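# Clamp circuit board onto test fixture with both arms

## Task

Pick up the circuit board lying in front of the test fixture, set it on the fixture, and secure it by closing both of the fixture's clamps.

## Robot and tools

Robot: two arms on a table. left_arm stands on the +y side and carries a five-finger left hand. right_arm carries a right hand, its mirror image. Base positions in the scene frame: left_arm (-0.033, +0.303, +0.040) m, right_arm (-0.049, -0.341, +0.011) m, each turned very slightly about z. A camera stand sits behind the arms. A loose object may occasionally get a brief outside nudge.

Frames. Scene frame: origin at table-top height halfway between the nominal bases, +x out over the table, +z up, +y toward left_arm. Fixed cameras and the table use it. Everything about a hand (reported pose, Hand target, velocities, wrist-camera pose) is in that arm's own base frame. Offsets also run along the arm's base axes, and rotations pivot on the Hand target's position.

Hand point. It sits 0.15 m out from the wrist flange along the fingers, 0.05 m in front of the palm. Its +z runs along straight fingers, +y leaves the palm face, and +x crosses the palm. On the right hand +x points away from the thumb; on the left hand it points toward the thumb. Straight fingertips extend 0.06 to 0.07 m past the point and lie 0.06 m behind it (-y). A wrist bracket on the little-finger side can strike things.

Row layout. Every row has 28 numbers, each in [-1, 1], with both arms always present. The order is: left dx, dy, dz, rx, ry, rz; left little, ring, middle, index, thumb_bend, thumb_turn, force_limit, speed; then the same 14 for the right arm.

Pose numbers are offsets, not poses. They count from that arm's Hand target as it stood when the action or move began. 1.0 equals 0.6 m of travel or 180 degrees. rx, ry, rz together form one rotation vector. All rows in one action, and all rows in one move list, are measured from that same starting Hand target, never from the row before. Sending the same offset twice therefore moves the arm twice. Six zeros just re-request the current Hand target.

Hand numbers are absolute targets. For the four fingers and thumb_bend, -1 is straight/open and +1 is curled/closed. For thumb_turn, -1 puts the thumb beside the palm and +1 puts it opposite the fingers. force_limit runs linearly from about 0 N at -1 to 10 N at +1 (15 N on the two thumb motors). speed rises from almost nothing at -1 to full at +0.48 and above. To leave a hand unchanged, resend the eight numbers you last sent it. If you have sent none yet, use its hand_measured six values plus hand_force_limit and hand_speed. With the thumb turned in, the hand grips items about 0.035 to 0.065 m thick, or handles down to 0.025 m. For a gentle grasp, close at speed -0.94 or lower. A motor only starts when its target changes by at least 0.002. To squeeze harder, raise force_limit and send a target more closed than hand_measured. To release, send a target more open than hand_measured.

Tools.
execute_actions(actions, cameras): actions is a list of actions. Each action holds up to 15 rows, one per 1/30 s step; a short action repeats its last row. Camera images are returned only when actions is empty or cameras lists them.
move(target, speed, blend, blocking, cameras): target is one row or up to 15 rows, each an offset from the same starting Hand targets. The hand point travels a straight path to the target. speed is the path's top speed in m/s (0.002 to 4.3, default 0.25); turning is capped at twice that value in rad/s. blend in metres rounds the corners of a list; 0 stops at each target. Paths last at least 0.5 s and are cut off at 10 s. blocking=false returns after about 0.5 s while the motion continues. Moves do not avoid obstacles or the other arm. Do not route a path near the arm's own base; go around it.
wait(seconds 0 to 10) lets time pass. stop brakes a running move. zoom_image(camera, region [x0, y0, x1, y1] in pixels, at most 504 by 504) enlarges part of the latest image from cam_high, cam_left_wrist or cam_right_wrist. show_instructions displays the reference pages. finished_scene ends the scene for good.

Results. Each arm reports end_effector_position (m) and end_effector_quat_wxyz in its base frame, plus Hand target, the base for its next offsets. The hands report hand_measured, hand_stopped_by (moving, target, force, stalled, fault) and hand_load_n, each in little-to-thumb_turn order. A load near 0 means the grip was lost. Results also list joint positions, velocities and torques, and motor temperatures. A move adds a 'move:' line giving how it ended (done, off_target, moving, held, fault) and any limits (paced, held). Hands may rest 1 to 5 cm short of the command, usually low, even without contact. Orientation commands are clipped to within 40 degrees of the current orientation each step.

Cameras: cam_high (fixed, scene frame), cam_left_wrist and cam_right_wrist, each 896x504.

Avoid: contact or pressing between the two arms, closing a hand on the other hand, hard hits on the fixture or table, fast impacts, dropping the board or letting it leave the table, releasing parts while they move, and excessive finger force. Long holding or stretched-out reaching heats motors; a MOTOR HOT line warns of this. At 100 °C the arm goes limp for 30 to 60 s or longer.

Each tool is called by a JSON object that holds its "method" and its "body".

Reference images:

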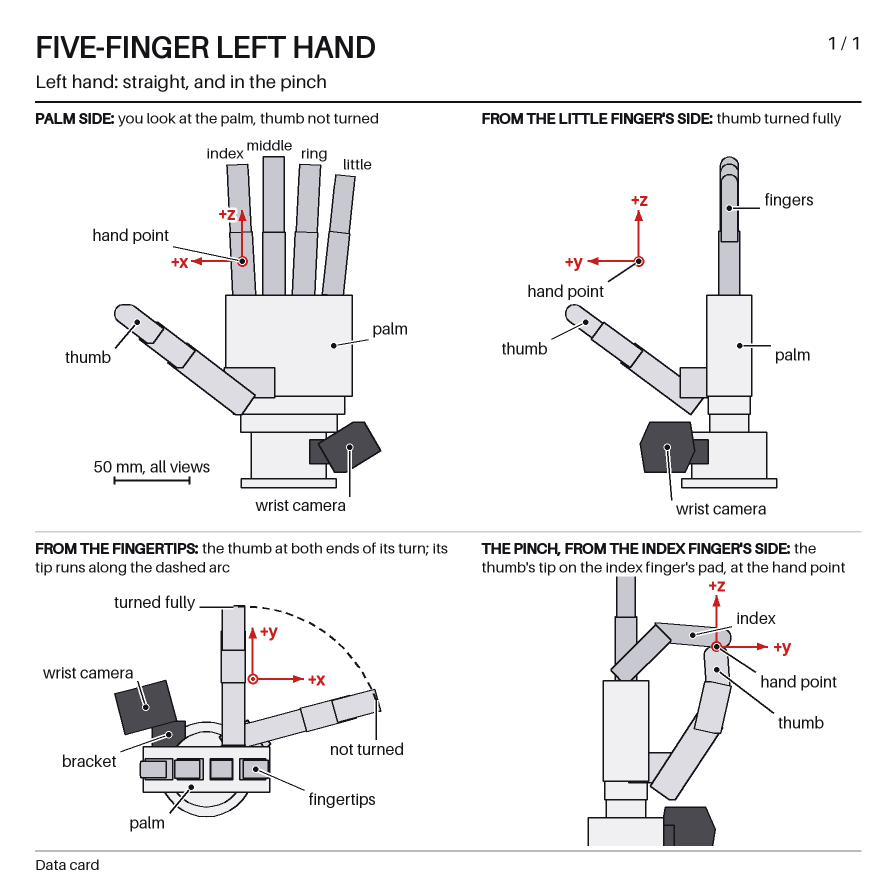

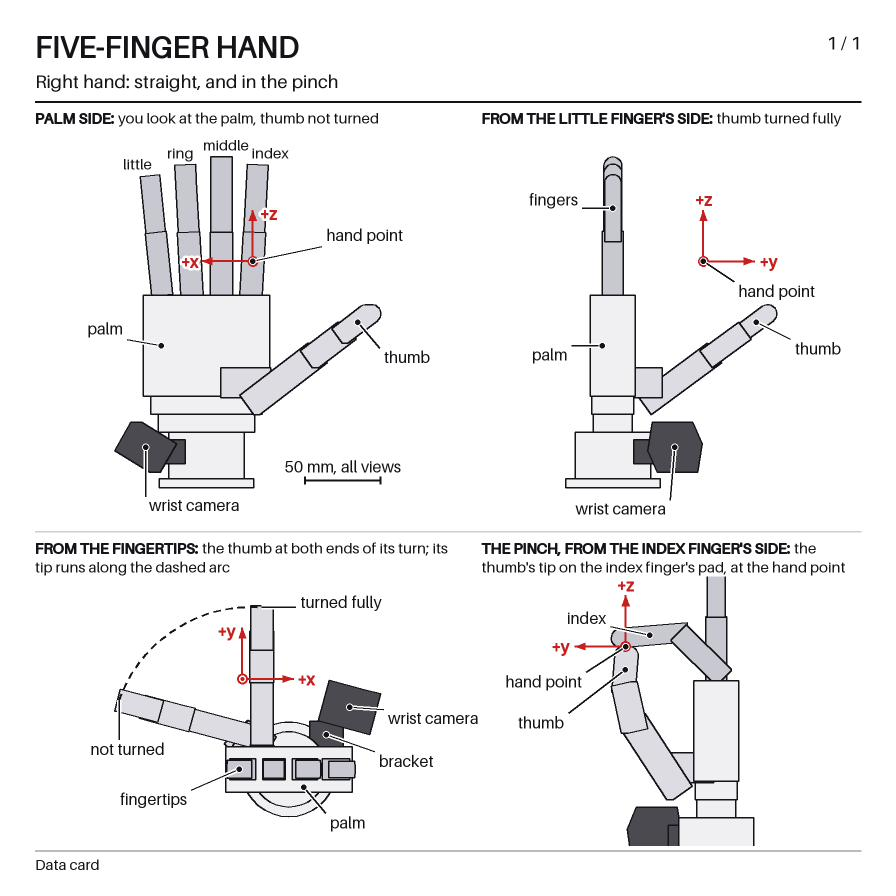

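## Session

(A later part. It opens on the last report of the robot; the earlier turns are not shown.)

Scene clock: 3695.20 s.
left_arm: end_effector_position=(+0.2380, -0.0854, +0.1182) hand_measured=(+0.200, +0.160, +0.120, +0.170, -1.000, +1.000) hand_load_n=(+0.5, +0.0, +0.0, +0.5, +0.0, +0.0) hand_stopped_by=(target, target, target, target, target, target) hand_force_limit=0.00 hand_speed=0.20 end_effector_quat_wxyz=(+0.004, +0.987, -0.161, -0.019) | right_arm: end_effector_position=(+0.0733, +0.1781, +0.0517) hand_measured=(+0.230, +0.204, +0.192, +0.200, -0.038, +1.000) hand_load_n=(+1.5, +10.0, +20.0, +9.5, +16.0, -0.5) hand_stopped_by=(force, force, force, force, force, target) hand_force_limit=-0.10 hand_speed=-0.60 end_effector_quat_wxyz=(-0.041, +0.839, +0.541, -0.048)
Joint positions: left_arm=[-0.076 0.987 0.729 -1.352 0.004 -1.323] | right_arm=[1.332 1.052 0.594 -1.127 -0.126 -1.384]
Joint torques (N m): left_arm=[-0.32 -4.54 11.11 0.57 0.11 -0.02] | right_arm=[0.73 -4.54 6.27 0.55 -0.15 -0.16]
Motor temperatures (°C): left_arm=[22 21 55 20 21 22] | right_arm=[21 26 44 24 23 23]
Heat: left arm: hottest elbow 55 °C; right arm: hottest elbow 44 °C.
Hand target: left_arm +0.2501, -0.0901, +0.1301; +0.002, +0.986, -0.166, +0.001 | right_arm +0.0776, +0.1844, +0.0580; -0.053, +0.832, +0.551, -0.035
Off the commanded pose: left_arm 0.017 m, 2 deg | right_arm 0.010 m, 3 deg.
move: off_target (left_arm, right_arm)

{"method": "move", "body": {"target": [[-0.1568, -0.0148, 0, 0, 0, -0.4333, 0.2, 0.16, 0.12, 0.17, -1, 1, 0, 0.2, 0, 0, 0, 0, 0, 0, 0.6, 0.206, 0.194, 0.6, 0.35, 1, -0.1, -0.6], [-0.1835, 0.0168, 0, 0, 0, -0.8667, 0.2, 0.16, 0.12, 0.17, -1, 1, 0, 0.2, 0, 0, 0, 0, 0, 0, 0.6, 0.206, 0.194, 0.6, 0.35, 1, -0.1, -0.6], [-0.2902, -0.1115, 0, 0, 0, 0.7006, 0.2, 0.16, 0.12, 0.17, -1, 1, 0, 0.2, 0, 0, 0, 0, 0, 0, 0.6, 0.206, 0.194, 0.6, 0.35, 1, -0.1, -0.6]], "speed": 0.35, "blend": 0.03, "cameras": ["cam_high", "cam_left_wrist"]}}

Scene clock: 3707.30 s.
left_arm: end_effector_position=(+0.0765, -0.1570, +0.1272) hand_measured=(+0.200, +0.160, +0.120, +0.170, -1.000, +1.000) hand_load_n=(+0.0, +0.0, +0.0, +0.0, +0.0, +0.0) hand_stopped_by=(target, target, target, target, target, target) hand_force_limit=0.00 hand_speed=0.20 end_effector_quat_wxyz=(-0.004, +0.585, +0.811, +0.006) | right_arm: end_effector_position=(+0.0733, +0.1781, +0.0517) hand_measured=(+0.230, +0.204, +0.192, +0.200, -0.038, +1.000) hand_load_n=(+1.5, +9.5, +20.0, +9.0, +16.0, +0.0) hand_stopped_by=(force, force, force, force, force, target) hand_force_limit=-0.10 hand_speed=-0.60 end_effector_quat_wxyz=(-0.041, +0.839, +0.541, -0.048)
Joint positions: left_arm=[-1.43 0.889 0.697 -1.392 -0.003 1.389] | right_arm=[1.332 1.052 0.594 -1.127 -0.126 -1.384]
Joint torques (N m): left_arm=[0.03 -4.19 8.96 -0.03 -0.08 0.16] | right_arm=[0.79 -4.6 6.26 0.55 -0.15 -0.16]
Motor temperatures (°C): left_arm=[22 21 56 20 21 22] | right_arm=[21 26 44 24 23 23]
Heat: left arm: hottest elbow 56 °C; right arm: hottest elbow 44 °C.
Hand target: left_arm +0.0759, -0.1569, +0.1301; +0.000, +0.595, +0.804, +0.003 | right_arm +0.0776, +0.1844, +0.0580; -0.053, +0.832, +0.551, -0.035
Off the commanded pose: left_arm 0.003 m, 2 deg | right_arm 0.010 m, 3 deg.
move: off_target (right_arm)
camera_calibration:
cam_left_wrist: T_world_to_cam=[[-0.99656, -0.0819478, 0.0123623, 0.0587224], [-0.0661283, 0.876197, 0.477394, 0.087274], [-0.0499533, 0.474934, -0.878602, 0.306817], [0, 0, 0, 1]] pos_world=[0.0796181, -0.217375, 0.22718]
Images, in order (width x height): cam_high 896x504, cam_left_wrist 896x504.

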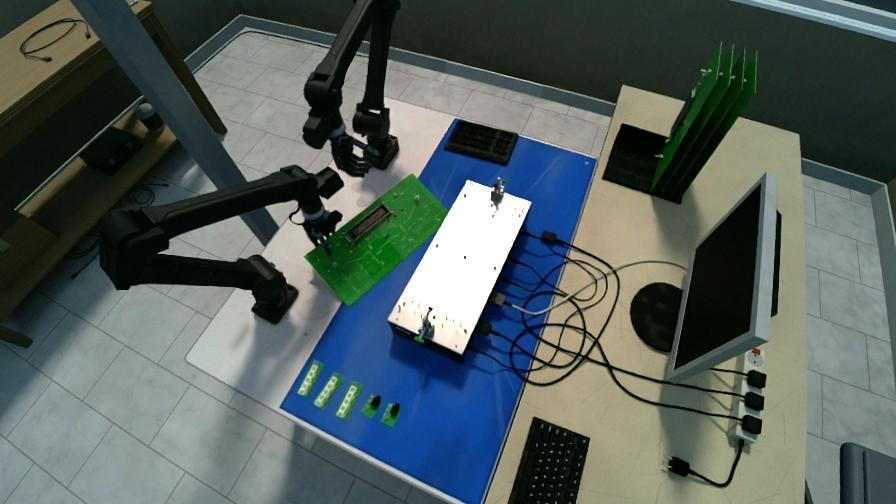

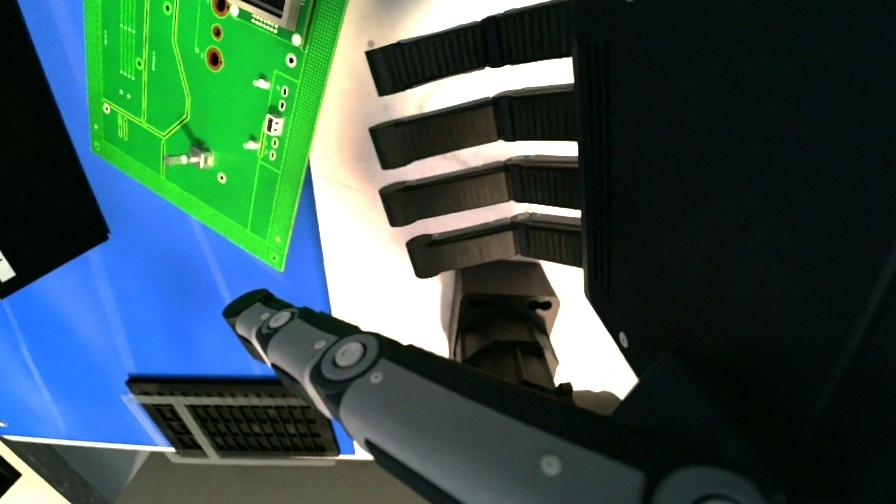

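{"method": "move", "body": {"target": [0.0158, -0.0155, -0.1308, 0.0369, 0.103, 0, 0.2, 0.16, 0.12, 0.17, -1, 1, 0, 0.2, 0, 0, 0, 0, 0, 0, 0.6, 0.206, 0.194, 0.6, 0.35, 1, -0.1, -0.6], "speed": 0.15, "cameras": ["cam_left_wrist"]}}

Scene clock: 3725.77 s.
left_arm: end_effector_position=(+0.0736, -0.1544, +0.1099) hand_measured=(+0.200, +0.160, +0.120, +0.170, -1.000, +1.000) hand_load_n=(+0.5, +0.0, -0.5, +0.0, +0.0, +0.0) hand_stopped_by=(target, target, target, target, target, target) hand_force_limit=0.00 hand_speed=0.20 end_effector_quat_wxyz=(-0.046, +0.584, +0.811, -0.010) | right_arm: end_effector_position=(+0.0733, +0.1781, +0.0517) hand_measured=(+0.230, +0.204, +0.192, +0.200, -0.038, +1.000) hand_load_n=(+1.5, +9.5, +20.0, +9.5, +16.5, +0.0) hand_stopped_by=(force, force, force, force, force, target) hand_force_limit=-0.10 hand_speed=-0.60 end_effector_quat_wxyz=(-0.041, +0.839, +0.541, -0.048)
Joint positions: left_arm=[-1.366 0.925 0.675 -1.375 0.077 1.455] | right_arm=[1.332 1.052 0.594 -1.127 -0.126 -1.384]
Joint torques (N m): left_arm=[0.44 -4.25 9.05 0.24 0.05 -0.01] | right_arm=[0.73 -4.6 6.26 0.54 -0.15 -0.16]
Motor temperatures (°C): left_arm=[22 21 57 20 21 22] | right_arm=[21 26 44 24 23 23]
Heat: left arm: hottest elbow 57 °C; right arm: hottest elbow 44 °C.
Hand target: left_arm +0.0729, -0.1562, +0.1125; -0.042, +0.585, +0.810, -0.014 (not the last commanded pose) | right_arm +0.0776, +0.1844, +0.0580; -0.053, +0.832, +0.551, -0.035
Off the commanded pose: left_arm 0.061 m, 14 deg | right_arm 0.010 m, 3 deg.
move: held (left_arm; a check stopped the path), off_target (right_arm); limits=held
pose unreachable (left arm): on one or more control steps of this call, first in action 0 (counted from 0), this arm could not follow its commanded pose, so it was not sent that pose on those steps. It may still have moved: this result reports where it is.
cause: moving toward the commanded pose would bring a part of the arm too close to another arm (a part of this arm just beyond joint 4 (wrist pitch) and a part of the right arm just beyond its joint 4 (wrist pitch), along the way the arms are being sent, or toward where that arm still pushes).
camera_calibration:
cam_left_wrist: T_world_to_cam=[[-0.991681, -0.0839805, 0.0975495, 0.0461859], [-0.0238885, 0.864757, 0.501622, 0.085491], [-0.126483, 0.495118, -0.85957, 0.296937], [0, 0, 0, 1]] pos_world=[0.0854015, -0.217069, 0.207849]
Images, in order (width x height): cam_left_wrist 896x504.

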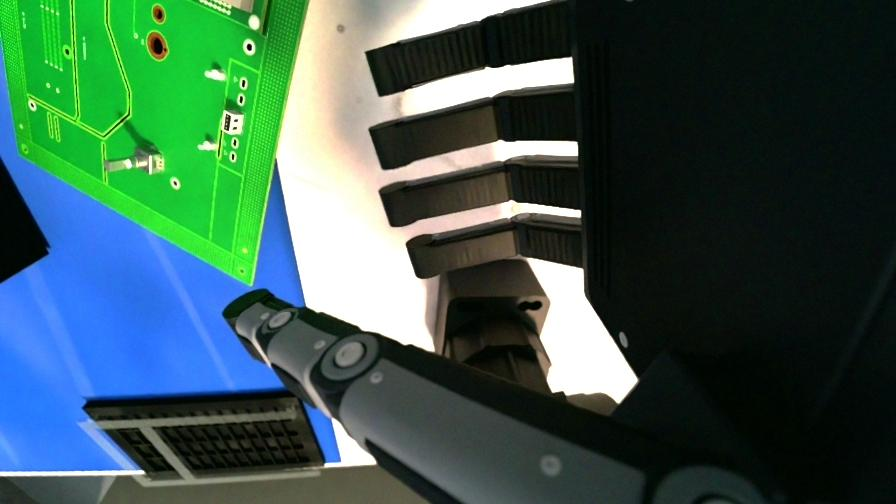

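{"method": "move", "body": {"target": [[0.064, 0.097, -0.0208, 0.0273, 0.0764, 0, 0.2, 0.16, 0.12, 0.17, -1, 1, 0, 0.2, 0, 0, 0, 0, 0, 0, 0.6, 0.206, 0.194, 0.6, 0.35, 1, -0.1, -0.6], [0.064, 0.097, -0.1008, 0.0273, 0.0764, 0, 0.2, 0.16, 0.12, 0.17, -1, 1, 0, 0.2, 0, 0, 0, 0, 0, 0, 0.6, 0.206, 0.194, 0.6, 0.35, 1, -0.1, -0.6]], "speed": 0.15, "blend": 0.01, "cameras": ["cam_left_wrist"]}}

Scene clock: 3750.70 s.
left_arm: end_effector_position=(+0.1074, -0.0950, +0.0526) hand_measured=(+0.200, +0.160, +0.120, +0.170, -1.000, +1.000) hand_load_n=(+0.0, +0.0, +0.0, +0.0, +0.0, +0.0) hand_stopped_by=(target, target, target, target, target, target) hand_force_limit=0.00 hand_speed=0.20 end_effector_quat_wxyz=(-0.166, +0.574, +0.800, -0.046) | right_arm: end_effector_position=(+0.0733, +0.1781, +0.0517) hand_measured=(+0.230, +0.204, +0.192, +0.200, -0.038, +1.000) hand_load_n=(+1.5, +10.0, +20.0, +9.5, +16.0, +0.0) hand_stopped_by=(force, force, force, force, force, target) hand_force_limit=-0.10 hand_speed=-0.60 end_effector_quat_wxyz=(-0.041, +0.839, +0.541, -0.048)
Joint positions: left_arm=[-0.931 1.046 0.564 -1.383 0.187 1.913] | right_arm=[1.332 1.052 0.594 -1.127 -0.126 -1.384]
Joint torques (N m): left_arm=[1.79 -3.31 8.03 0.03 0.15 0.15] | right_arm=[0.73 -4.54 6.26 0.55 -0.16 -0.16]
Motor temperatures (°C): left_arm=[22 21 56 20 21 22] | right_arm=[21 26 44 24 23 23]
Heat: left arm: hottest elbow 56 °C; right arm: hottest elbow 44 °C.
Hand target: left_arm +0.1113, -0.0980, +0.0521; -0.163, +0.577, +0.799, -0.050 | right_arm +0.0776, +0.1844, +0.0580; -0.053, +0.832, +0.551, -0.035
Off the commanded pose: left_arm 0.005 m, 1 deg | right_arm 0.010 m, 3 deg.
move: off_target (right_arm)
camera_calibration:
cam_left_wrist: T_world_to_cam=[[-0.941006, -0.105826, 0.321415, 0.0709613], [0.100313, 0.819906, 0.563642, 0.0429068], [-0.323178, 0.562633, -0.760921, 0.244844], [0, 0, 0, 1]] pos_world=[0.141599, -0.165427, 0.139315]
Images, in order (width x height): cam_left_wrist 896x504.

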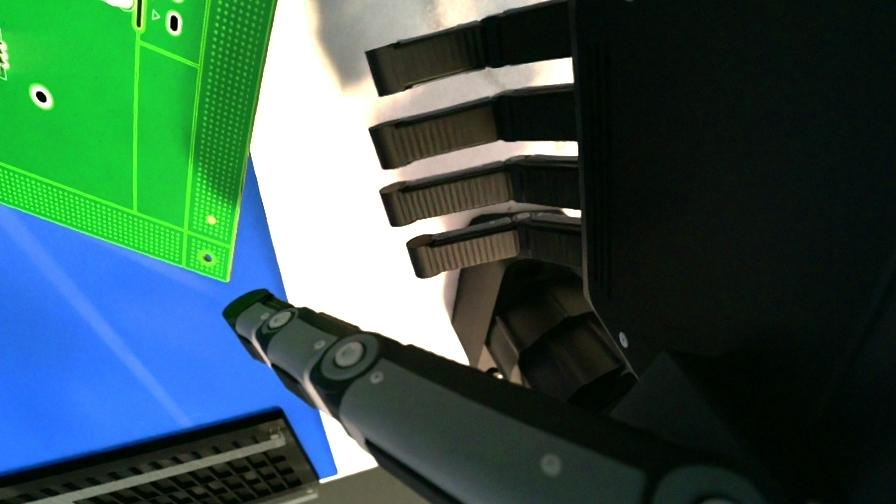

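{"method": "move", "body": {"target": [[0.0048, 0, -0.0222, 0, 0, 0, 0.2, 0.16, 0.12, 0.17, -1, 1, 0, 0.2, 0, 0, 0, 0, 0, 0, 0.6, 0.206, 0.194, 0.6, 0.35, 1, -0.1, -0.6], [0.0863, -0.0278, -0.0533, 0, 0, 0, 0.2, 0.16, 0.12, 0.17, -1, 1, 0, 0.2, 0, 0, 0, 0, 0, 0, 0.6, 0.206, 0.194, 0.6, 0.35, 1, -0.1, -0.6]], "speed": 0.06, "cameras": ["cam_left_wrist"]}}

Scene clock: 3764.40 s.
left_arm: end_effector_position=(+0.1479, -0.1025, +0.0156) hand_measured=(+0.200, +0.160, +0.120, +0.170, -1.000, +1.000) hand_load_n=(+0.0, +0.0, +0.0, +0.0, +0.0, +0.0) hand_stopped_by=(target, target, target, target, target, target) hand_force_limit=0.00 hand_speed=0.20 end_effector_quat_wxyz=(-0.179, +0.573, +0.799, -0.045) | right_arm: end_effector_position=(+0.0733, +0.1781, +0.0517) hand_measured=(+0.230, +0.204, +0.192, +0.200, -0.038, +1.000) hand_load_n=(+1.5, +10.0, +20.0, +9.5, +16.5, -0.5) hand_stopped_by=(force, force, force, force, force, target) hand_force_limit=-0.10 hand_speed=-0.60 end_effector_quat_wxyz=(-0.041, +0.839, +0.541, -0.048)
Joint positions: left_arm=[-0.812 1.254 0.588 -1.244 0.153 2.03] | right_arm=[1.332 1.052 0.594 -1.127 -0.126 -1.384]
Joint torques (N m): left_arm=[1.9 -4.89 9.68 -0.05 0.03 0.13] | right_arm=[0.73 -4.54 6.27 0.57 -0.15 -0.16]
Motor temperatures (°C): left_arm=[22 21 55 20 21 22] | right_arm=[21 26 44 24 23 23]
Heat: left arm: hottest elbow 55 °C; right arm: hottest elbow 44 °C.
Hand target: left_arm +0.1632, -0.1147, +0.0201; -0.163, +0.577, +0.799, -0.050 | right_arm +0.0776, +0.1844, +0.0580; -0.053, +0.832, +0.551, -0.035
Off the commanded pose: left_arm 0.020 m, 2 deg | right_arm 0.010 m, 3 deg.
move: off_target (left_arm, right_arm)
camera_calibration:
cam_left_wrist: T_world_to_cam=[[-0.934945, -0.110095, 0.337279, 0.118619], [0.111884, 0.810641, 0.574755, 0.0629417], [-0.33669, 0.5751, -0.745587, 0.237099], [0, 0, 0, 1]] pos_world=[0.183689, -0.174319, 0.100594]
Images, in order (width x height): cam_left_wrist 896x504.

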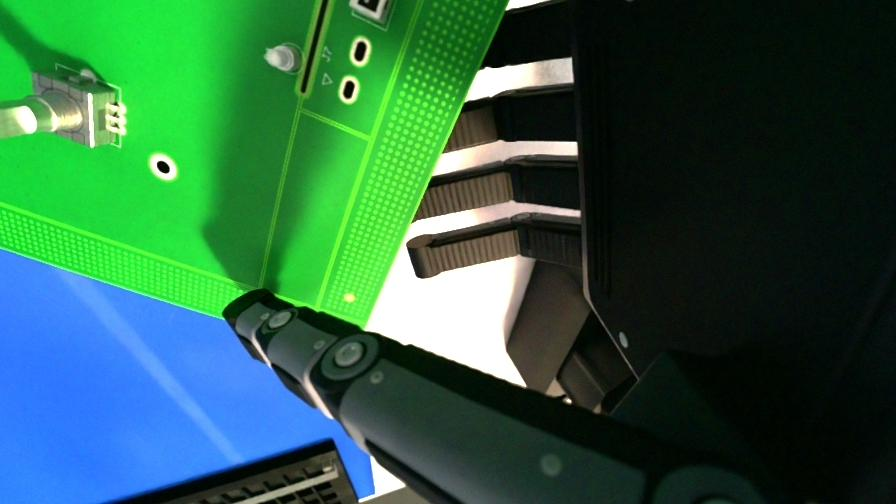

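{"method": "move", "body": {"target": [0.0398, -0.0167, -0.0027, 0, 0, 0, 0.2, 0.16, 0.12, 0.17, -1, 1, 0, 0.2, 0, 0, 0, 0, 0, 0, 0.6, 0.206, 0.194, 0.6, 0.35, 1, -0.1, -0.6], "speed": 0.06, "cameras": ["cam_left_wrist"]}}

Scene clock: 3774.60 s.
left_arm: end_effector_position=(+0.1655, -0.1093, +0.0122) hand_measured=(+0.200, +0.160, +0.120, +0.170, -1.000, +1.000) hand_load_n=(+0.0, +0.0, +0.0, +0.0, +0.0, +0.0) hand_stopped_by=(target, target, target, target, target, target) hand_force_limit=0.00 hand_speed=0.20 end_effector_quat_wxyz=(-0.186, +0.574, +0.796, -0.045) | right_arm: end_effector_position=(+0.0738, +0.1781, +0.0518) hand_measured=(+0.230, +0.204, +0.192, +0.200, -0.038, +1.000) hand_load_n=(+1.5, +10.0, +20.0, +9.5, +16.0, -0.5) hand_stopped_by=(force, force, force, force, force, target) hand_force_limit=-0.10 hand_speed=-0.60 end_effector_quat_wxyz=(-0.041, +0.839, +0.541, -0.048)
Joint positions: left_arm=[-0.78 1.325 0.635 -1.239 0.144 2.067] | right_arm=[1.33 1.05 0.594 -1.127 -0.126 -1.386]
Joint torques (N m): left_arm=[2.2 -5.89 10.41 0.05 -0.05 0.11] | right_arm=[0.91 -4.42 6.27 0.57 -0.16 -0.15]
Motor temperatures (°C): left_arm=[22 21 55 20 21 22] | right_arm=[21 26 44 24 23 23]
Heat: left arm: hottest elbow 55 °C; right arm: hottest elbow 44 °C.
Hand target: left_arm +0.1869, -0.1246, +0.0185; -0.163, +0.577, +0.799, -0.049 | right_arm +0.0775, +0.1844, +0.0580; -0.053, +0.832, +0.551, -0.035
Off the commanded pose: left_arm 0.027 m, 3 deg | right_arm 0.010 m, 2 deg.
move: off_target (left_arm)
camera_calibration:
cam_left_wrist: T_world_to_cam=[[-0.930881, -0.108094, 0.348964, 0.134888], [0.123793, 0.805376, 0.579694, 0.0657453], [-0.343709, 0.582825, -0.736328, 0.246305], [0, 0, 0, 1]] pos_world=[0.202083, -0.181922, 0.0961783]
Images, in order (width x height): cam_left_wrist 896x504.

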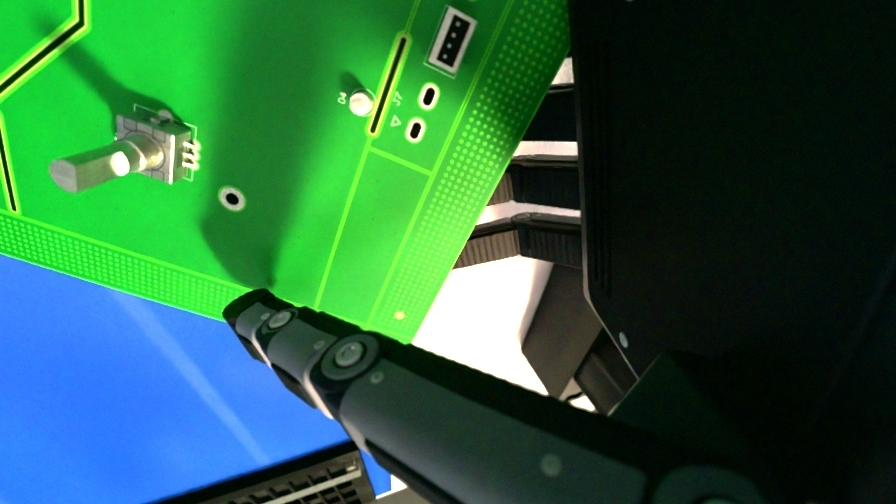

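{"method": "move", "body": {"target": [0.0267, -0.0083, 0.02, 0, 0, 0, 0.2, 0.16, 0.12, 0.17, -1, 1, 0, 0.2, 0, 0, 0, 0, 0, 0, 0.6, 0.206, 0.194, 0.6, 0.35, 1, -0.1, -0.6], "speed": 0.05, "cameras": ["cam_left_wrist"]}}

Scene clock: 3782.57 s.
left_arm: end_effector_position=(+0.1798, -0.1144, +0.0213) hand_measured=(+0.200, +0.160, +0.120, +0.170, -1.000, +1.000) hand_load_n=(+0.5, +0.0, +0.0, +0.0, +0.0, +0.0) hand_stopped_by=(target, target, target, target, target, target) hand_force_limit=0.00 hand_speed=0.20 end_effector_quat_wxyz=(-0.185, +0.572, +0.798, -0.043) | right_arm: end_effector_position=(+0.0741, +0.1784, +0.0527) hand_measured=(+0.230, +0.204, +0.192, +0.200, -0.038, +1.000) hand_load_n=(+0.0, +8.0, +18.5, +11.5, +14.0, -2.5) hand_stopped_by=(force, force, force, force, force, target) hand_force_limit=-0.10 hand_speed=-0.60 end_effector_quat_wxyz=(-0.043, +0.839, +0.540, -0.046)
Joint positions: left_arm=[-0.759 1.343 0.681 -1.268 0.133 2.081] | right_arm=[1.329 1.045 0.594 -1.127 -0.126 -1.386]
Joint torques (N m): left_arm=[2.32 -6.36 11.22 -0.36 -0.07 0.11] | right_arm=[1.08 -4.01 6.3 0.57 -0.16 -0.15]
Motor temperatures (°C): left_arm=[22 21 56 20 21 22] | right_arm=[21 26 44 24 23 23]
Heat: left arm: hottest elbow 56 °C; right arm: hottest elbow 44 °C.
Hand target: left_arm +0.2029, -0.1295, +0.0305; -0.164, +0.577, +0.799, -0.050 | right_arm +0.0775, +0.1845, +0.0581; -0.053, +0.832, +0.552, -0.035
Off the commanded pose: left_arm 0.029 m, 3 deg | right_arm 0.009 m, 2 deg.
joint sent to its limit (left arm) — joint 6 (wrist roll), upper limit. The joint targets still meet the commanded pose.
move: off_target (left_arm)
camera_calibration:
cam_left_wrist: T_world_to_cam=[[-0.931917, -0.112236, 0.344868, 0.144282], [0.118499, 0.804486, 0.582031, 0.063681], [-0.342767, 0.583271, -0.736414, 0.260734], [0, 0, 0, 1]] pos_world=[0.216284, -0.187115, 0.105186]
Images, in order (width x height): cam_left_wrist 896x504.

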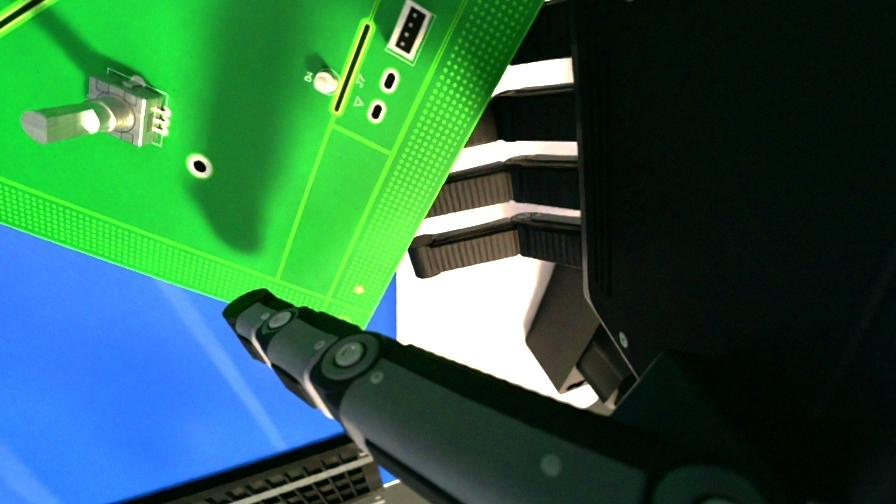

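{"method": "wait", "body": {"seconds": 0.1, "cameras": ["all"]}}

{"method": "zoom_image", "body": {"camera": "cam_high", "region": [240, 120, 500, 340]}}

Scene clock: 3790.90 s.
left_arm: end_effector_position=(+0.1798, -0.1144, +0.0213) hand_measured=(+0.200, +0.160, +0.120, +0.170, -1.000, +1.000) hand_load_n=(+0.5, +0.0, +0.0, +0.0, +0.0, +0.0) hand_stopped_by=(target, target, target, target, target, target) hand_force_limit=0.00 hand_speed=0.20 end_effector_quat_wxyz=(-0.185, +0.573, +0.797, -0.043) | right_arm: end_effector_position=(+0.0741, +0.1784, +0.0527) hand_measured=(+0.230, +0.204, +0.192, +0.200, -0.038, +1.000) hand_load_n=(+0.5, +8.0, +18.5, +11.5, +14.0, -3.0) hand_stopped_by=(force, force, force, force, force, target) hand_force_limit=-0.10 hand_speed=-0.60 end_effector_quat_wxyz=(-0.043, +0.839, +0.540, -0.046)
Joint positions: left_arm=[-0.759 1.343 0.681 -1.268 0.133 2.082] | right_arm=[1.329 1.045 0.594 -1.127 -0.126 -1.386]
Joint torques (N m): left_arm=[2.32 -6.36 11.21 -0.36 -0.07 0.12] | right_arm=[1.03 -4.07 6.3 0.57 -0.16 -0.15]
Motor temperatures (°C): left_arm=[22 21 57 20 21 22] | right_arm=[21 26 44 24 23 23]
Heat: left arm: hottest elbow 57 °C; right arm: hottest elbow 44 °C.
Hand target: left_arm +0.2030, -0.1295, +0.0305; -0.163, +0.577, +0.799, -0.050 | right_arm +0.0775, +0.1845, +0.0581; -0.053, +0.832, +0.552, -0.035
Off the commanded pose: left_arm 0.029 m, 3 deg | right_arm 0.009 m, 2 deg.
wait: 0.10 s; at rest from the start
camera_calibration:
cam_left_wrist: T_world_to_cam=[[-0.931945, -0.111858, 0.344915, 0.144354], [0.11884, 0.804464, 0.581992, 0.0636077], [-0.342573, 0.583375, -0.736422, 0.260713], [0, 0, 0, 1]] pos_world=[0.216284, -0.187116, 0.105185]
cam_right_wrist: T_world_to_cam=[[0.975991, -0.139558, -0.167227, -0.0337656], [-0.0435882, -0.877379, 0.477814, 0.140257], [-0.213404, -0.459053, -0.862397, 0.256835], [0, 0, 0, 1]] pos_world=[0.0938782, 0.236247, 0.14883]

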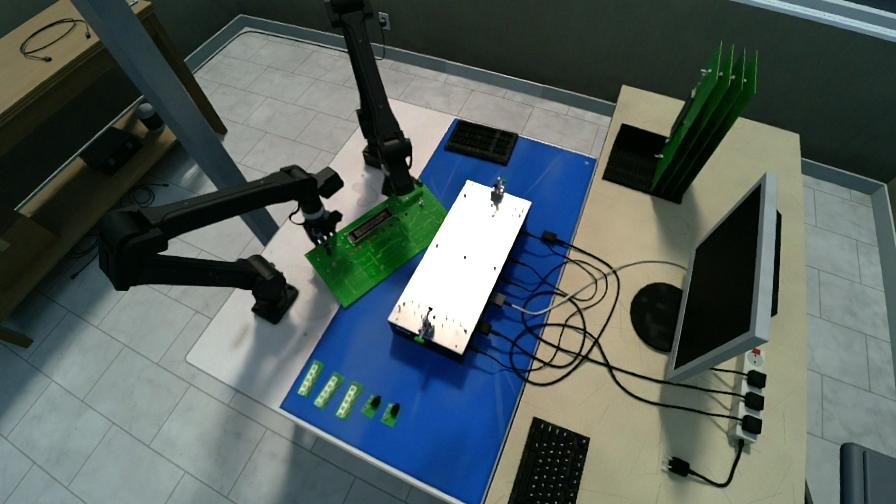

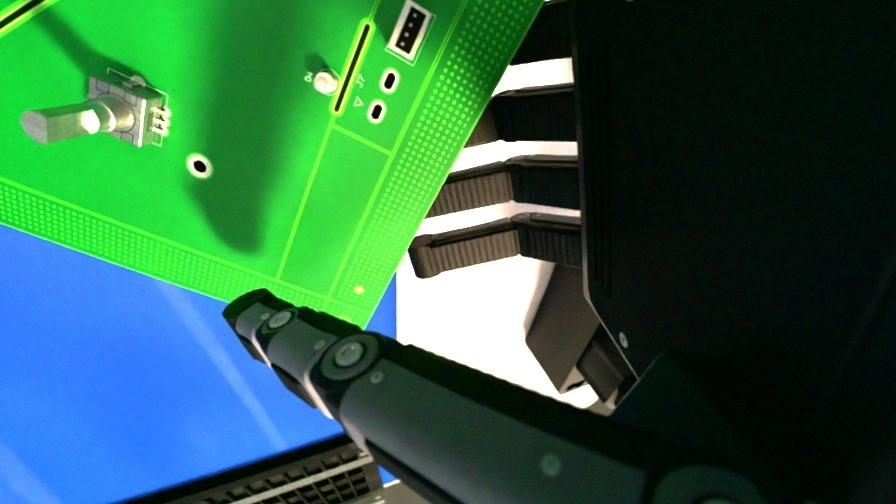

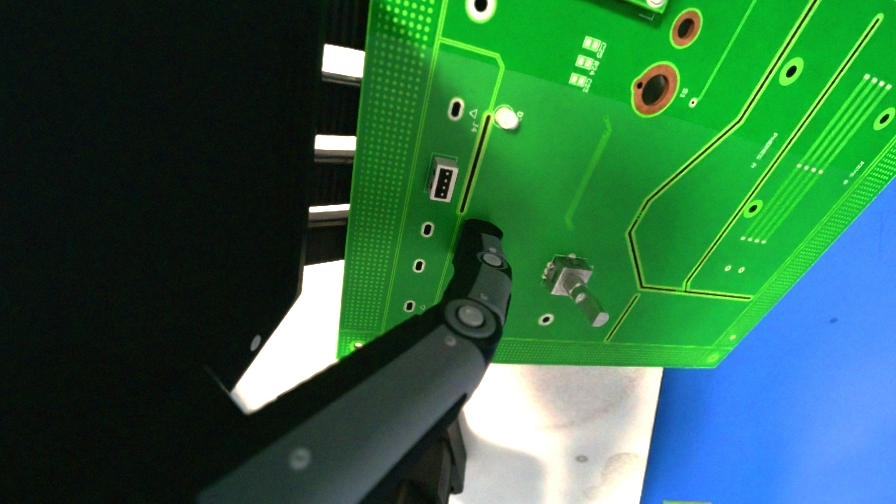

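Scaled by 1.938.

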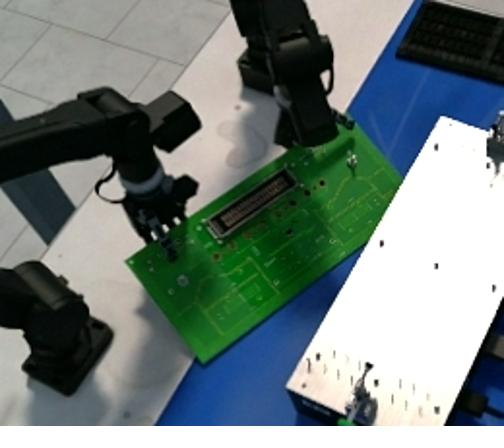

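{"method": "move", "body": {"target": [[-0.06, 0.02, -0.005, 0, 0, 0, 0.2, 0.16, 0.12, 0.17, -1, 1, 0, 0.2, 0, 0, 0, 0, 0, 0, 0.6, 0.206, 0.194, 0.6, 0.35, 1, -0.1, -0.6],[-0.1528, 0.0525, 0.0193, 0, 0, 0, 0.2, 0.16, 0.12, 0.17, -1, 1, 0, 0.2, 0, 0, 0, 0, 0, 0, 0.6, 0.206, 0.194, 0.6, 0.35, 1, -0.1, -0.6]], "speed": 0.08, "blend": 0.01, "cameras": ["cam_left_wrist", "cam_right_wrist"]}}

Scene clock: 3840.93 s.
left_arm: end_effector_position=(+0.1136, -0.0976, +0.0392) hand_measured=(+0.200, +0.160, +0.120, +0.170, -1.000, +1.000) hand_load_n=(+0.0, +0.0, +0.0, +0.0, -0.5, +0.0) hand_stopped_by=(target, target, target, target, target, target) hand_force_limit=0.00 hand_speed=0.20 end_effector_quat_wxyz=(-0.165, +0.578, +0.797, -0.051) | right_arm: end_effector_position=(+0.0742, +0.1785, +0.0527) hand_measured=(+0.230, +0.204, +0.192, +0.200, -0.038, +1.000) hand_load_n=(+3.0, +9.5, +15.5, +8.5, +12.5, -3.0) hand_stopped_by=(force, force, force, force, force, target) hand_force_limit=-0.10 hand_speed=-0.60 end_effector_quat_wxyz=(-0.043, +0.839, +0.541, -0.046)
Joint positions: left_arm=[-0.908 1.083 0.55 -1.331 0.187 1.946] | right_arm=[1.329 1.045 0.594 -1.127 -0.126 -1.388]
Joint torques (N m): left_arm=[-0.26 -4.84 7.47 -0.61 0.14 -0.13] | right_arm=[1.08 -4.07 6.3 0.57 -0.16 -0.13]
Motor temperatures (°C): left_arm=[22 21 60 20 21 22] | right_arm=[21 26 44 24 22 23]
Heat: left arm: hottest elbow 60 °C; right arm: hottest elbow 44 °C.
Hand target: left_arm +0.1113, -0.0981, +0.0420; -0.164, +0.577, +0.799, -0.050 | right_arm +0.0775, +0.1844, +0.0581; -0.053, +0.832, +0.552, -0.035
Off the commanded pose: left_arm 0.004 m, 0 deg | right_arm 0.009 m, 2 deg.
move: done
camera_calibration:
cam_left_wrist: T_world_to_cam=[[-0.9406, -0.0943378, 0.326147, 0.081741], [0.109025, 0.82582, 0.553294, 0.0518365], [-0.321536, 0.555987, -0.766481, 0.237506], [0, 0, 0, 1]] pos_world=[0.147601, -0.167147, 0.126704]
cam_right_wrist: T_world_to_cam=[[0.976258, -0.13771, -0.167202, -0.0342192], [-0.041988, -0.877564, 0.477617, 0.140267], [-0.212503, -0.459257, -0.862511, 0.256861], [0, 0, 0, 1]] pos_world=[0.09388, 0.236346, 0.14883]
Images, in order (width x height): cam_left_wrist 896x504, cam_right_wrist 896x504.

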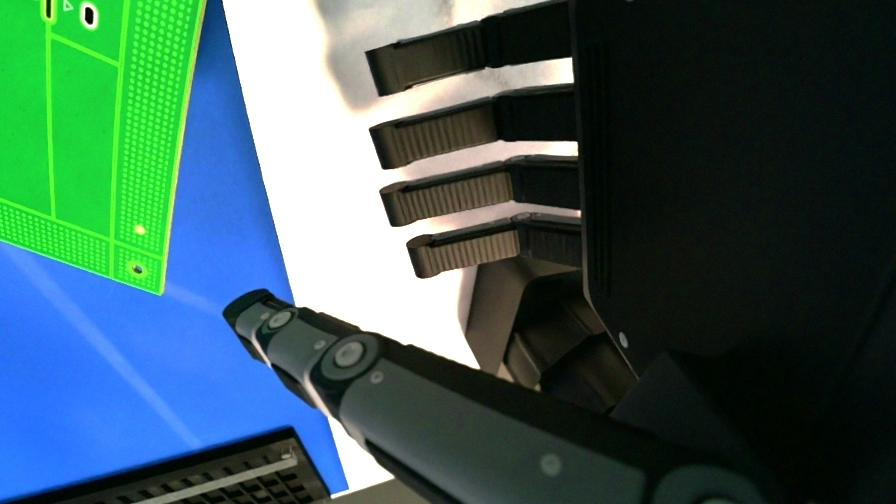

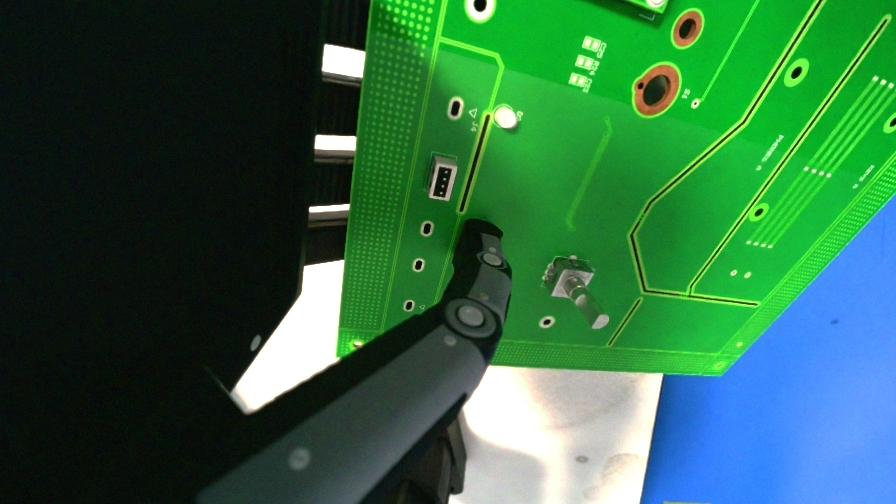

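{"method": "move", "body": {"target": [[-0.01, 0.0, 0.08, 0, 0, 0, 0.2, 0.16, 0.12, 0.17, -1, 1, 0, 0.2, 0, 0, 0, 0, 0, 0, 0.6, 0.206, 0.194, 0.6, 0.35, 1, -0.1, -0.6],[-0.02, 0.0, 0.1633, -0.0352, -0.1036, 0, 0.2, 0.16, 0.12, 0.17, -1, 1, 0, 0.2, 0, 0, 0, 0, 0, 0, 0.6, 0.206, 0.194, 0.6, 0.35, 1, -0.1, -0.6]], "speed": 0.2, "blend": 0.02}}

Scene clock: 3852.67 s.
left_arm: end_effector_position=(+0.0967, -0.0854, +0.1217) hand_measured=(+0.200, +0.160, +0.120, +0.170, -1.000, +1.000) hand_load_n=(+0.0, +0.0, +0.0, +0.0, +0.0, +0.0) hand_stopped_by=(target, target, target, target, target, target) hand_force_limit=0.00 hand_speed=0.20 end_effector_quat_wxyz=(-0.020, +0.587, +0.809, +0.012) | right_arm: end_effector_position=(+0.0742, +0.1785, +0.0527) hand_measured=(+0.230, +0.204, +0.192, +0.200, -0.038, +1.000) hand_load_n=(+3.0, +9.5, +15.5, +9.0, +13.0, -3.5) hand_stopped_by=(force, force, force, force, force, target) hand_force_limit=-0.10 hand_speed=-0.60 end_effector_quat_wxyz=(-0.043, +0.839, +0.541, -0.046)
Joint positions: left_arm=[-1.212 0.695 0.598 -1.521 0.002 1.613] | right_arm=[1.329 1.045 0.594 -1.127 -0.126 -1.388]
Joint torques (N m): left_arm=[-0.38 -1.03 13.09 -0.08 -0.11 -0.14] | right_arm=[1.08 -4.01 6.3 0.57 -0.16 -0.13]
Motor temperatures (°C): left_arm=[22 21 59 20 21 22] | right_arm=[21 26 44 24 22 23]
Heat: left arm: hottest elbow 59 °C; right arm: hottest elbow 44 °C.
Hand target: left_arm +0.0993, -0.0981, +0.1401; +0.000, +0.586, +0.811, +0.001 | right_arm +0.0775, +0.1844, +0.0581; -0.053, +0.832, +0.552, -0.035
Off the commanded pose: left_arm 0.022 m, 3 deg | right_arm 0.009 m, 2 deg.
move: off_target (left_arm)

{"method": "move", "body": {"target": [[0.0595, 0.0418, -0.0167, 0, 0, 0.4278, 0.2, 0.16, 0.12, 0.17, -1, 1, 0, 0.2, 0, 0, 0, 0, 0, 0, 0.6, 0.206, 0.194, 0.6, 0.35, 1, -0.1, -0.6], [0.0945, -0.0015, -0.0167, 0, 0, 0.8444, 0.2, 0.16, 0.12, 0.17, -1, 1, 0, 0.2, 0, 0, 0, 0, 0, 0, 0.6, 0.206, 0.194, 0.6, 0.35, 1, -0.1, -0.6], [0.2903, 0.0677, -0.05, 0, 0, -0.725, 0.2, 0.16, 0.12, 0.17, -1, 1, 0, 0.2, 0, 0, 0, 0, 0, 0, 0.6, 0.206, 0.194, 0.6, 0.35, 1, -0.1, -0.6]], "speed": 0.35, "blend": 0.03, "cameras": ["cam_high", "cam_left_wrist"]}}

Scene clock: 3868.20 s.
left_arm: end_effector_position=(+0.2505, -0.0605, +0.0970) hand_measured=(+0.200, +0.160, +0.120, +0.170, -1.000, +1.000) hand_load_n=(+0.0, +0.0, +0.0, +0.0, +0.0, +0.0) hand_stopped_by=(target, target, target, target, target, target) hand_force_limit=0.00 hand_speed=0.20 end_effector_quat_wxyz=(+0.006, +0.979, -0.204, -0.019) | right_arm: end_effector_position=(+0.0742, +0.1785, +0.0527) hand_measured=(+0.230, +0.204, +0.192, +0.200, -0.038, +1.000) hand_load_n=(+3.5, +10.0, +15.5, +9.0, +13.0, -3.0) hand_stopped_by=(force, force, force, force, force, target) hand_force_limit=-0.10 hand_speed=-0.60 end_effector_quat_wxyz=(-0.043, +0.839, +0.541, -0.046)
Joint positions: left_arm=[0.033 1.065 0.718 -1.263 0.003 -1.127] | right_arm=[1.329 1.045 0.594 -1.127 -0.126 -1.388]
Joint torques (N m): left_arm=[1.49 -3.9 12.51 0.59 -0.02 -0.11] | right_arm=[1.03 -4.07 6.31 0.57 -0.16 -0.13]
Motor temperatures (°C): left_arm=[22 20 60 20 21 22] | right_arm=[21 26 44 24 22 23]
Heat: left arm: hottest elbow 60 °C; right arm: hottest elbow 44 °C.
Hand target: left_arm +0.2735, -0.0574, +0.1100; +0.001, +0.981, -0.192, +0.000 | right_arm +0.0775, +0.1844, +0.0581; -0.053, +0.832, +0.552, -0.035
Off the commanded pose: left_arm 0.027 m, 3 deg | right_arm 0.009 m, 2 deg.
move: off_target (left_arm)
camera_calibration:
cam_left_wrist: T_world_to_cam=[[0.606156, 0.795237, -0.0131428, -0.10558], [0.717729, -0.539808, 0.439855, -0.249732], [0.342694, -0.276054, -0.897973, 0.101285], [0, 0, 0, 1]] pos_world=[0.208528, -0.0228861, 0.19941]
Images, in order (width x height): cam_high 896x504, cam_left_wrist 896x504.

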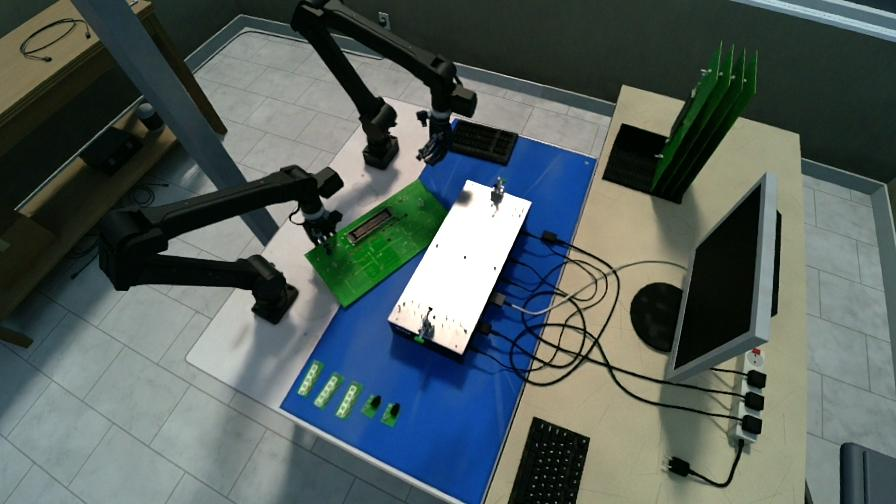

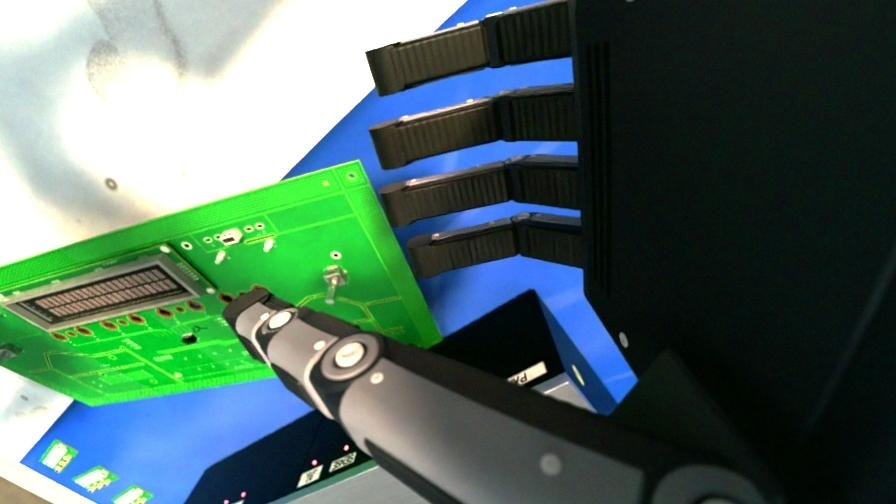

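{"method": "move", "body": {"target": [-0.0055, -0.0167, -0.1583, 0.0452, 0.1015, 0, 0.2, 0.16, 0.12, 0.17, -1, 1, 0, 0.2, 0, 0, 0, 0, 0, 0, 0.6, 0.206, 0.194, 0.6, 0.35, 1, -0.1, -0.6], "speed": 0.12, "cameras": ["cam_left_wrist"]}}

Scene clock: 3900.00 s.
left_arm: end_effector_position=(+0.2504, -0.0630, +0.0107) hand_measured=(+0.200, +0.160, +0.120, +0.170, -1.000, +1.000) hand_load_n=(+0.0, +0.0, +0.0, +0.0, +0.0, +0.0) hand_stopped_by=(target, target, target, target, target, target) hand_force_limit=0.00 hand_speed=0.20 end_effector_quat_wxyz=(-0.033, +0.963, -0.191, -0.186) | right_arm: end_effector_position=(+0.0742, +0.1785, +0.0527) hand_measured=(+0.230, +0.204, +0.192, +0.200, -0.038, +1.000) hand_load_n=(+3.0, +9.5, +15.5, +9.0, +13.0, -3.0) hand_stopped_by=(force, force, force, force, force, target) hand_force_limit=-0.10 hand_speed=-0.60 end_effector_quat_wxyz=(-0.043, +0.839, +0.541, -0.046)
Joint positions: left_arm=[-0.07 1.458 0.767 -1.244 -0.11 -1.269] | right_arm=[1.329 1.045 0.594 -1.127 -0.126 -1.388]
Joint torques (N m): left_arm=[-0.32 -8 9.48 -0.18 -0.11 -0.11] | right_arm=[1.08 -4.07 6.3 0.57 -0.16 -0.13]
Motor temperatures (°C): left_arm=[22 20 62 20 21 22] | right_arm=[21 26 43 24 22 23]
Heat: left arm: hottest elbow 62 °C; right arm: hottest elbow 43 °C.
Hand target: left_arm +0.2701, -0.0674, +0.0149; -0.038, +0.966, -0.189, -0.169 | right_arm +0.0775, +0.1844, +0.0581; -0.053, +0.832, +0.552, -0.035
Off the commanded pose: left_arm 0.021 m, 2 deg | right_arm 0.009 m, 2 deg.
move: off_target (left_arm)
camera_calibration:
cam_left_wrist: T_world_to_cam=[[0.578413, 0.811572, -0.0823921, -0.0958754], [0.814338, -0.568536, 0.11671, -0.235628], [0.0478758, -0.134602, -0.989743, 0.10673], [0, 0, 0, 1]] pos_world=[0.242227, -0.041787, 0.125236]
Images, in order (width x height): cam_left_wrist 896x504.

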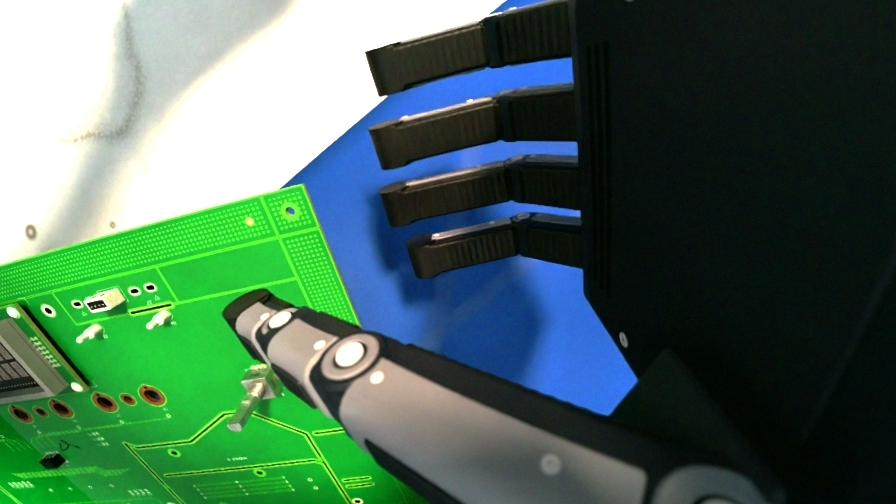

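{"method": "move", "body": {"target": [0.0076, -0.0409, -0.0168, 0, 0, -0.0083, 0.2, 0.16, 0.12, 0.17, -1, 1, 0, 0.2, 0, 0, 0, 0, 0, 0, 0.6, 0.206, 0.194, 0.6, 0.35, 1, -0.1, -0.6], "speed": 0.06, "cameras": ["cam_left_wrist"]}}

Scene clock: 3914.40 s.
left_arm: end_effector_position=(+0.2557, -0.0864, +0.0025) hand_measured=(+0.200, +0.160, +0.120, +0.170, -1.000, +1.000) hand_load_n=(+0.0, +0.0, +0.0, +0.0, +0.0, +0.0) hand_stopped_by=(target, target, target, target, target, target) hand_force_limit=0.00 hand_speed=0.20 end_effector_quat_wxyz=(-0.037, +0.961, -0.205, -0.183) | right_arm: end_effector_position=(+0.0742, +0.1785, +0.0527) hand_measured=(+0.230, +0.204, +0.192, +0.200, -0.038, +1.000) hand_load_n=(+3.0, +9.5, +15.5, +9.0, +13.0, -3.0) hand_stopped_by=(force, force, force, force, force, target) hand_force_limit=-0.10 hand_speed=-0.60 end_effector_quat_wxyz=(-0.043, +0.839, +0.541, -0.046)
Joint positions: left_arm=[-0.149 1.494 0.78 -1.221 -0.096 -1.316] | right_arm=[1.329 1.045 0.594 -1.127 -0.126 -1.388]
Joint torques (N m): left_arm=[-0.03 -7.94 9.32 -0.14 0 -0.13] | right_arm=[1.08 -4.01 6.3 0.55 -0.16 -0.13]
Motor temperatures (°C): left_arm=[22 20 60 20 21 22] | right_arm=[21 26 43 24 22 23]
Heat: left arm: hottest elbow 60 °C; right arm: hottest elbow 43 °C.
Hand target: left_arm +0.2747, -0.0920, +0.0050; -0.040, +0.964, -0.202, -0.169 | right_arm +0.0775, +0.1844, +0.0581; -0.053, +0.832, +0.552, -0.035
Off the commanded pose: left_arm 0.020 m, 2 deg | right_arm 0.009 m, 2 deg.
move: off_target (left_arm)
camera_calibration:
cam_left_wrist: T_world_to_cam=[[0.603311, 0.793818, -0.0766013, -0.08853], [0.795981, -0.593438, 0.119352, -0.2497], [0.0492861, -0.13298, -0.989893, 0.0950669], [0, 0, 0, 1]] pos_world=[0.247482, -0.0652625, 0.117127]
Images, in order (width x height): cam_left_wrist 896x504.

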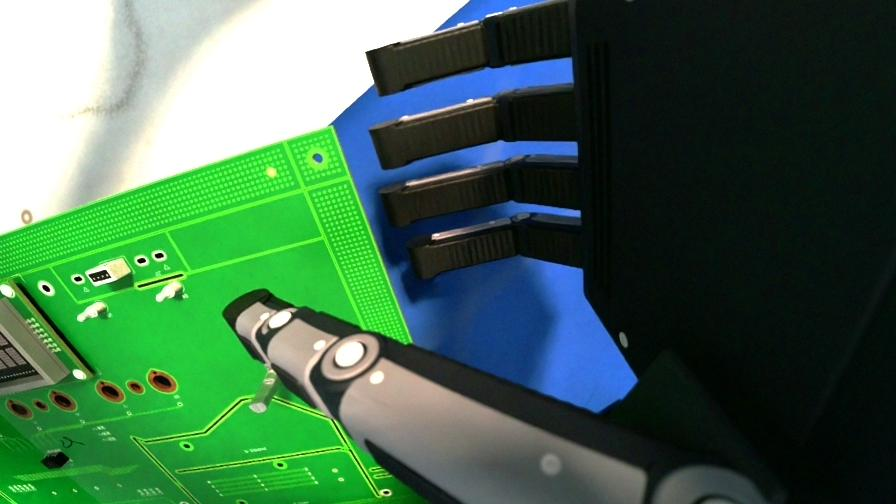

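{"method": "move", "body": {"target": [-0.027, -0.0592, -0.001, 0, 0, 0, 0.2, 0.16, 0.12, 0.17, -1, 1, 0, 0.2, 0, 0, 0, 0, 0, 0, 0.6, 0.206, 0.194, 0.6, 0.35, 1, -0.1, -0.6], "speed": 0.06, "cameras": ["cam_left_wrist"]}}

Scene clock: 3921.90 s.
left_arm: end_effector_position=(+0.2497, -0.1192, +0.0017) hand_measured=(+0.200, +0.160, +0.120, +0.170, -1.000, +1.000) hand_load_n=(+0.5, +1.5, +0.0, +0.0, +0.0, +0.0) hand_stopped_by=(target, target, target, target, target, target) hand_force_limit=0.00 hand_speed=0.20 end_effector_quat_wxyz=(-0.042, +0.960, -0.211, -0.179) | right_arm: end_effector_position=(+0.0735, +0.1753, +0.0518) hand_measured=(+0.230, +0.204, +0.192, +0.200, -0.038, +1.000) hand_load_n=(+0.0, +6.5, +15.5, +12.0, +12.5, -2.0) hand_stopped_by=(force, force, force, force, force, target) hand_force_limit=-0.10 hand_speed=-0.60 end_effector_quat_wxyz=(-0.040, +0.839, +0.541, -0.049)
Joint positions: left_arm=[-0.258 1.494 0.78 -1.221 -0.068 -1.409] | right_arm=[1.328 1.045 0.59 -1.133 -0.126 -1.388]
Joint torques (N m): left_arm=[-0.56 -9.05 7.53 -0.25 0.39 -0.25] | right_arm=[1.08 -4.01 6.54 0.76 -0.15 -0.13]
Motor temperatures (°C): left_arm=[22 20 60 20 21 22] | right_arm=[21 26 43 24 22 23]
Heat: left arm: hottest elbow 60 °C; right arm: hottest elbow 43 °C.
Hand target: left_arm +0.2585, -0.1275, +0.0043; -0.041, +0.964, -0.202, -0.169 | right_arm +0.0776, +0.1844, +0.0580; -0.053, +0.832, +0.551, -0.035
Off the commanded pose: left_arm 0.012 m, 2 deg | right_arm 0.012 m, 3 deg.
move: off_target (left_arm, right_arm)
camera_calibration:
cam_left_wrist: T_world_to_cam=[[0.614137, 0.786346, -0.0670555, -0.0627004], [0.787185, -0.604287, 0.123196, -0.263439], [0.0563543, -0.128445, -0.990114, 0.0890417], [0, 0, 0, 1]] pos_world=[0.240864, -0.0984514, 0.116412]
Images, in order (width x height): cam_left_wrist 896x504.

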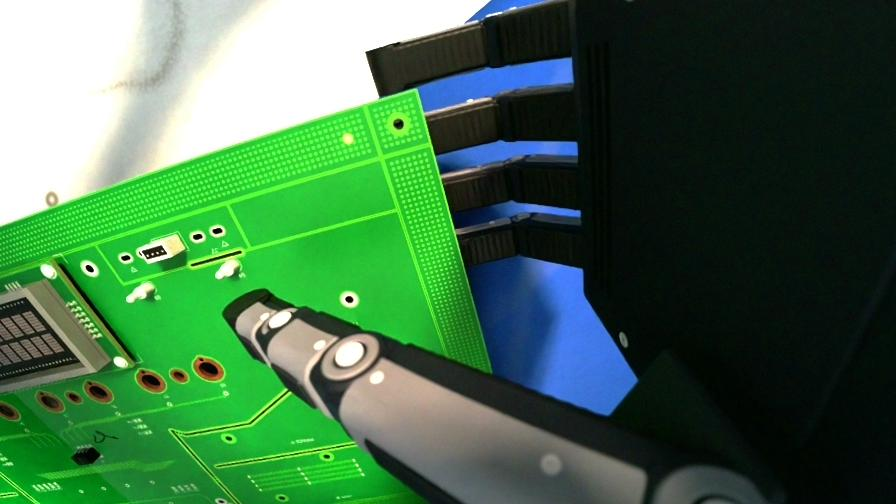

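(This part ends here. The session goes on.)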